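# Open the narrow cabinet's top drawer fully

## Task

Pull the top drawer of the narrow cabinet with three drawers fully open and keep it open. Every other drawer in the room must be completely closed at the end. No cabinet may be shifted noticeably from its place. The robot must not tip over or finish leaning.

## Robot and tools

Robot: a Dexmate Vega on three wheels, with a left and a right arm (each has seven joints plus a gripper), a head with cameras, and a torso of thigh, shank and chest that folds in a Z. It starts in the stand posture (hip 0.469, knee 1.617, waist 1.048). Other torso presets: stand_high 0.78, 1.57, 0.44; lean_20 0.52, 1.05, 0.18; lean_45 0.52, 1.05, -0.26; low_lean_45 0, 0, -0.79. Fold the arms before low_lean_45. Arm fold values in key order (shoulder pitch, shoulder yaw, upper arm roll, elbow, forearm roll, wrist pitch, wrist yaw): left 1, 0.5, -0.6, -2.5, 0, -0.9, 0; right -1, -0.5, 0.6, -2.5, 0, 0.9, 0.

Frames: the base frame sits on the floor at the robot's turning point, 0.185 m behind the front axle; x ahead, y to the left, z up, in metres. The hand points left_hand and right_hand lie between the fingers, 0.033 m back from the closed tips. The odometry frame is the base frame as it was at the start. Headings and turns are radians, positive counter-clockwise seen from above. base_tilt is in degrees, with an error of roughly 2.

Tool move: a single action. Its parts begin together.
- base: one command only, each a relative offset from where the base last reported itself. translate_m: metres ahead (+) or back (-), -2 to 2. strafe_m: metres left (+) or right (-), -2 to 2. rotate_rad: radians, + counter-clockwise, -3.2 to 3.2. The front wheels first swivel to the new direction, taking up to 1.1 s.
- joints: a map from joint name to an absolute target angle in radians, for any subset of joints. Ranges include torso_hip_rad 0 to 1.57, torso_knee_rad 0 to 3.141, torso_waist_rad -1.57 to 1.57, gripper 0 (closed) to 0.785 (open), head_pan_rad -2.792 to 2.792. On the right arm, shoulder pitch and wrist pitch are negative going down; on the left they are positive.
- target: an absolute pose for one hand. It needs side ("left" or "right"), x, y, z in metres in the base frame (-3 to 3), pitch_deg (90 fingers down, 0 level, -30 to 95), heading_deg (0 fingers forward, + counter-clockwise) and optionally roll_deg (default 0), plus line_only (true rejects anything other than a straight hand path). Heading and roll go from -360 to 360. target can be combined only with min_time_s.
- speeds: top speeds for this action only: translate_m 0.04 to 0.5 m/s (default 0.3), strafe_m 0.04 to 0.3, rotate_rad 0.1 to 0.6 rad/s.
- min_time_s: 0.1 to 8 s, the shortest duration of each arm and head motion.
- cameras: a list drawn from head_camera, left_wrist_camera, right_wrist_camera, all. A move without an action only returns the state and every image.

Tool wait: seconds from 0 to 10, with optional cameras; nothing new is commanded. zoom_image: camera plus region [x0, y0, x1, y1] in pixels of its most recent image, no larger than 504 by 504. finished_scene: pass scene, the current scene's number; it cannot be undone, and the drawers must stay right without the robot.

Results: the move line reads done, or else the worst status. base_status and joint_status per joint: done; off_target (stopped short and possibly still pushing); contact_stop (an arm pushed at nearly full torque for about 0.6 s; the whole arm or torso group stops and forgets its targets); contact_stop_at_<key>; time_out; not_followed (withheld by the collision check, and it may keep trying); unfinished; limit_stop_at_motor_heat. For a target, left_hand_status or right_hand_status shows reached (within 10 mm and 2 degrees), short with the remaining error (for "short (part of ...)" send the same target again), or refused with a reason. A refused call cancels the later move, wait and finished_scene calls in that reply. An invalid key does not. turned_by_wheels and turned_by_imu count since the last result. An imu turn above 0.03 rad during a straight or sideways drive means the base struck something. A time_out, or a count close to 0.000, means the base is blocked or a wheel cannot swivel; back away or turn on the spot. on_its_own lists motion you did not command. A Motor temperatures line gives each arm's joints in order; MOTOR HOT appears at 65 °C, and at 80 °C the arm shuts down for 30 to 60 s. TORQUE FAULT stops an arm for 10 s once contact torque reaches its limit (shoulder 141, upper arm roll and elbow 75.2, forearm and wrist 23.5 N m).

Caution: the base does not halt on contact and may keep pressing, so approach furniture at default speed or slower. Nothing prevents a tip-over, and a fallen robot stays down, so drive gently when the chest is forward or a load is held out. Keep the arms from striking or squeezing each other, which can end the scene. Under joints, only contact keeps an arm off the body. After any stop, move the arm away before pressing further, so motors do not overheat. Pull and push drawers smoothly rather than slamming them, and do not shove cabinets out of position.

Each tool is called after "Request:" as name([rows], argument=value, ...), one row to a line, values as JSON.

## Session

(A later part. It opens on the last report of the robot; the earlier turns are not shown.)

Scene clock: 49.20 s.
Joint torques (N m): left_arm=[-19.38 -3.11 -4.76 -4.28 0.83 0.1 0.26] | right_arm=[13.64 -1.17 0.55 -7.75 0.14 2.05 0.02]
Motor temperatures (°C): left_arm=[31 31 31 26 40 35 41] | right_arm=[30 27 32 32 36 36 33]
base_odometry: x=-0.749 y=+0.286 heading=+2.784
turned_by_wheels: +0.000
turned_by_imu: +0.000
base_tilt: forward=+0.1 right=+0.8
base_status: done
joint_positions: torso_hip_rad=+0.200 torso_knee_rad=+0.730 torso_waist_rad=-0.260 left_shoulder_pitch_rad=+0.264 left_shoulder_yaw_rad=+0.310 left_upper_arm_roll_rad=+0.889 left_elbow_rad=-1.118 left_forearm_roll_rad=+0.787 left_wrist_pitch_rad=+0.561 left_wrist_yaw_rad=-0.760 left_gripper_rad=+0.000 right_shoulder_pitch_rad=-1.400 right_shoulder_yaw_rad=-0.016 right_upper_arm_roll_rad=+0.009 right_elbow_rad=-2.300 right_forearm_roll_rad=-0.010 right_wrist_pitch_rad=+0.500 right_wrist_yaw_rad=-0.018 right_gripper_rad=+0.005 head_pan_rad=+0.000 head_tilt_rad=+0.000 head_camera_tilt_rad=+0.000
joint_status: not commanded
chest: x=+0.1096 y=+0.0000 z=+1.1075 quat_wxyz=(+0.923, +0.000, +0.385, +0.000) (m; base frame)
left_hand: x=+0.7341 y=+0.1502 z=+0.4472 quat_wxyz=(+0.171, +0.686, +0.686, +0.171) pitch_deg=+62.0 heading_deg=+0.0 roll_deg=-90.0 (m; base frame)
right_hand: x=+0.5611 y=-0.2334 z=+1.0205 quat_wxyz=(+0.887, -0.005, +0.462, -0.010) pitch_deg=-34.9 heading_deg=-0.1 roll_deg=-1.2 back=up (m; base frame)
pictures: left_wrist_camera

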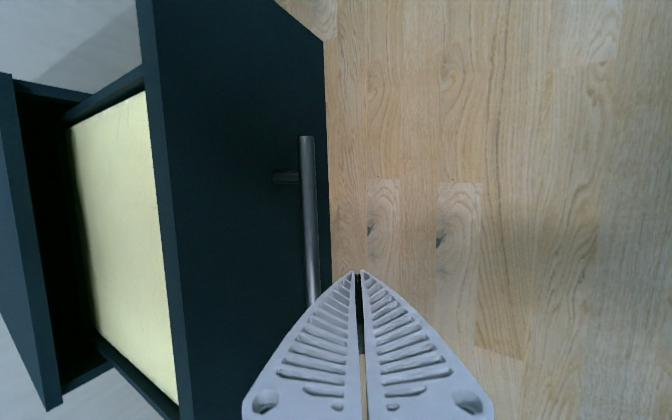

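Request:
move(base={"translate_m": -0.1}, cameras=["head_camera"])

Request:
zoom_image(camera="head_camera", region=[260, 130, 560, 350])

Scene clock: 51.83 s.
Joint torques (N m): left_arm=[-18.17 -3.22 -4.19 -4.47 0.64 0.06 0.15] | right_arm=[13.5 -1.94 0.41 -7.48 0.08 2.36 -0.12]
move: done
base_odometry: x=-0.655 y=+0.252 heading=+2.785
turned_by_wheels: +0.001
turned_by_imu: +0.001
base_tilt: forward=+0.1 right=+0.8
base_status: done
joint_positions: torso_hip_rad=+0.200 torso_knee_rad=+0.730 torso_waist_rad=-0.260 left_shoulder_pitch_rad=+0.264 left_shoulder_yaw_rad=+0.310 left_upper_arm_roll_rad=+0.889 left_elbow_rad=-1.118 left_forearm_roll_rad=+0.787 left_wrist_pitch_rad=+0.561 left_wrist_yaw_rad=-0.760 left_gripper_rad=+0.000 right_shoulder_pitch_rad=-1.400 right_shoulder_yaw_rad=-0.016 right_upper_arm_roll_rad=+0.009 right_elbow_rad=-2.300 right_forearm_roll_rad=-0.010 right_wrist_pitch_rad=+0.500 right_wrist_yaw_rad=-0.018 right_gripper_rad=+0.005 head_pan_rad=+0.000 head_tilt_rad=+0.000 head_camera_tilt_rad=+0.000
joint_status: not commanded
chest: x=+0.1096 y=+0.0000 z=+1.1075 quat_wxyz=(+0.923, +0.000, +0.385, +0.000) (m; base frame)
left_hand: x=+0.7340 y=+0.1502 z=+0.4471 quat_wxyz=(+0.171, +0.686, +0.686, +0.171) pitch_deg=+62.0 heading_deg=+0.0 roll_deg=-90.0 (m; base frame)
right_hand: x=+0.5611 y=-0.2334 z=+1.0205 quat_wxyz=(+0.887, -0.005, +0.462, -0.010) pitch_deg=-34.9 heading_deg=-0.1 roll_deg=-1.2 back=up (m; base frame)
pictures: head_camera

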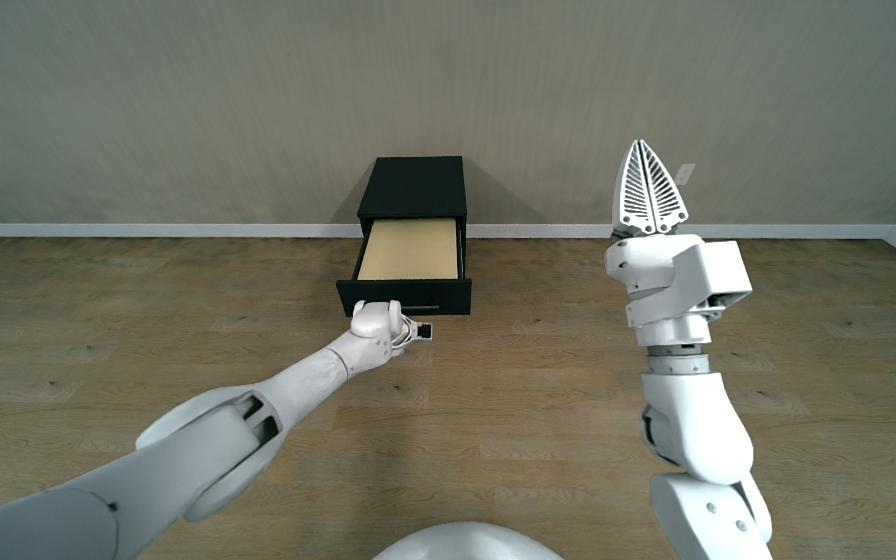

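Scaled by 1.680 from the camera's 896x560 image, which has a finer 960x600 frame.

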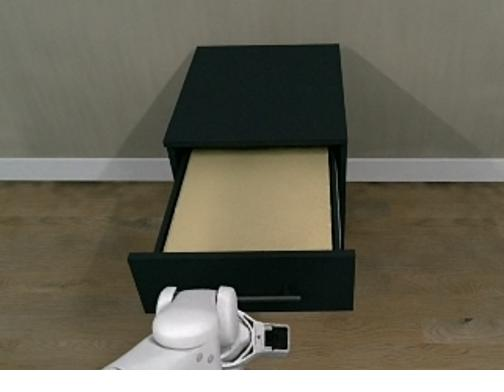

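Request:
finished_scene(scene=2)

The scene is finished: the task was done.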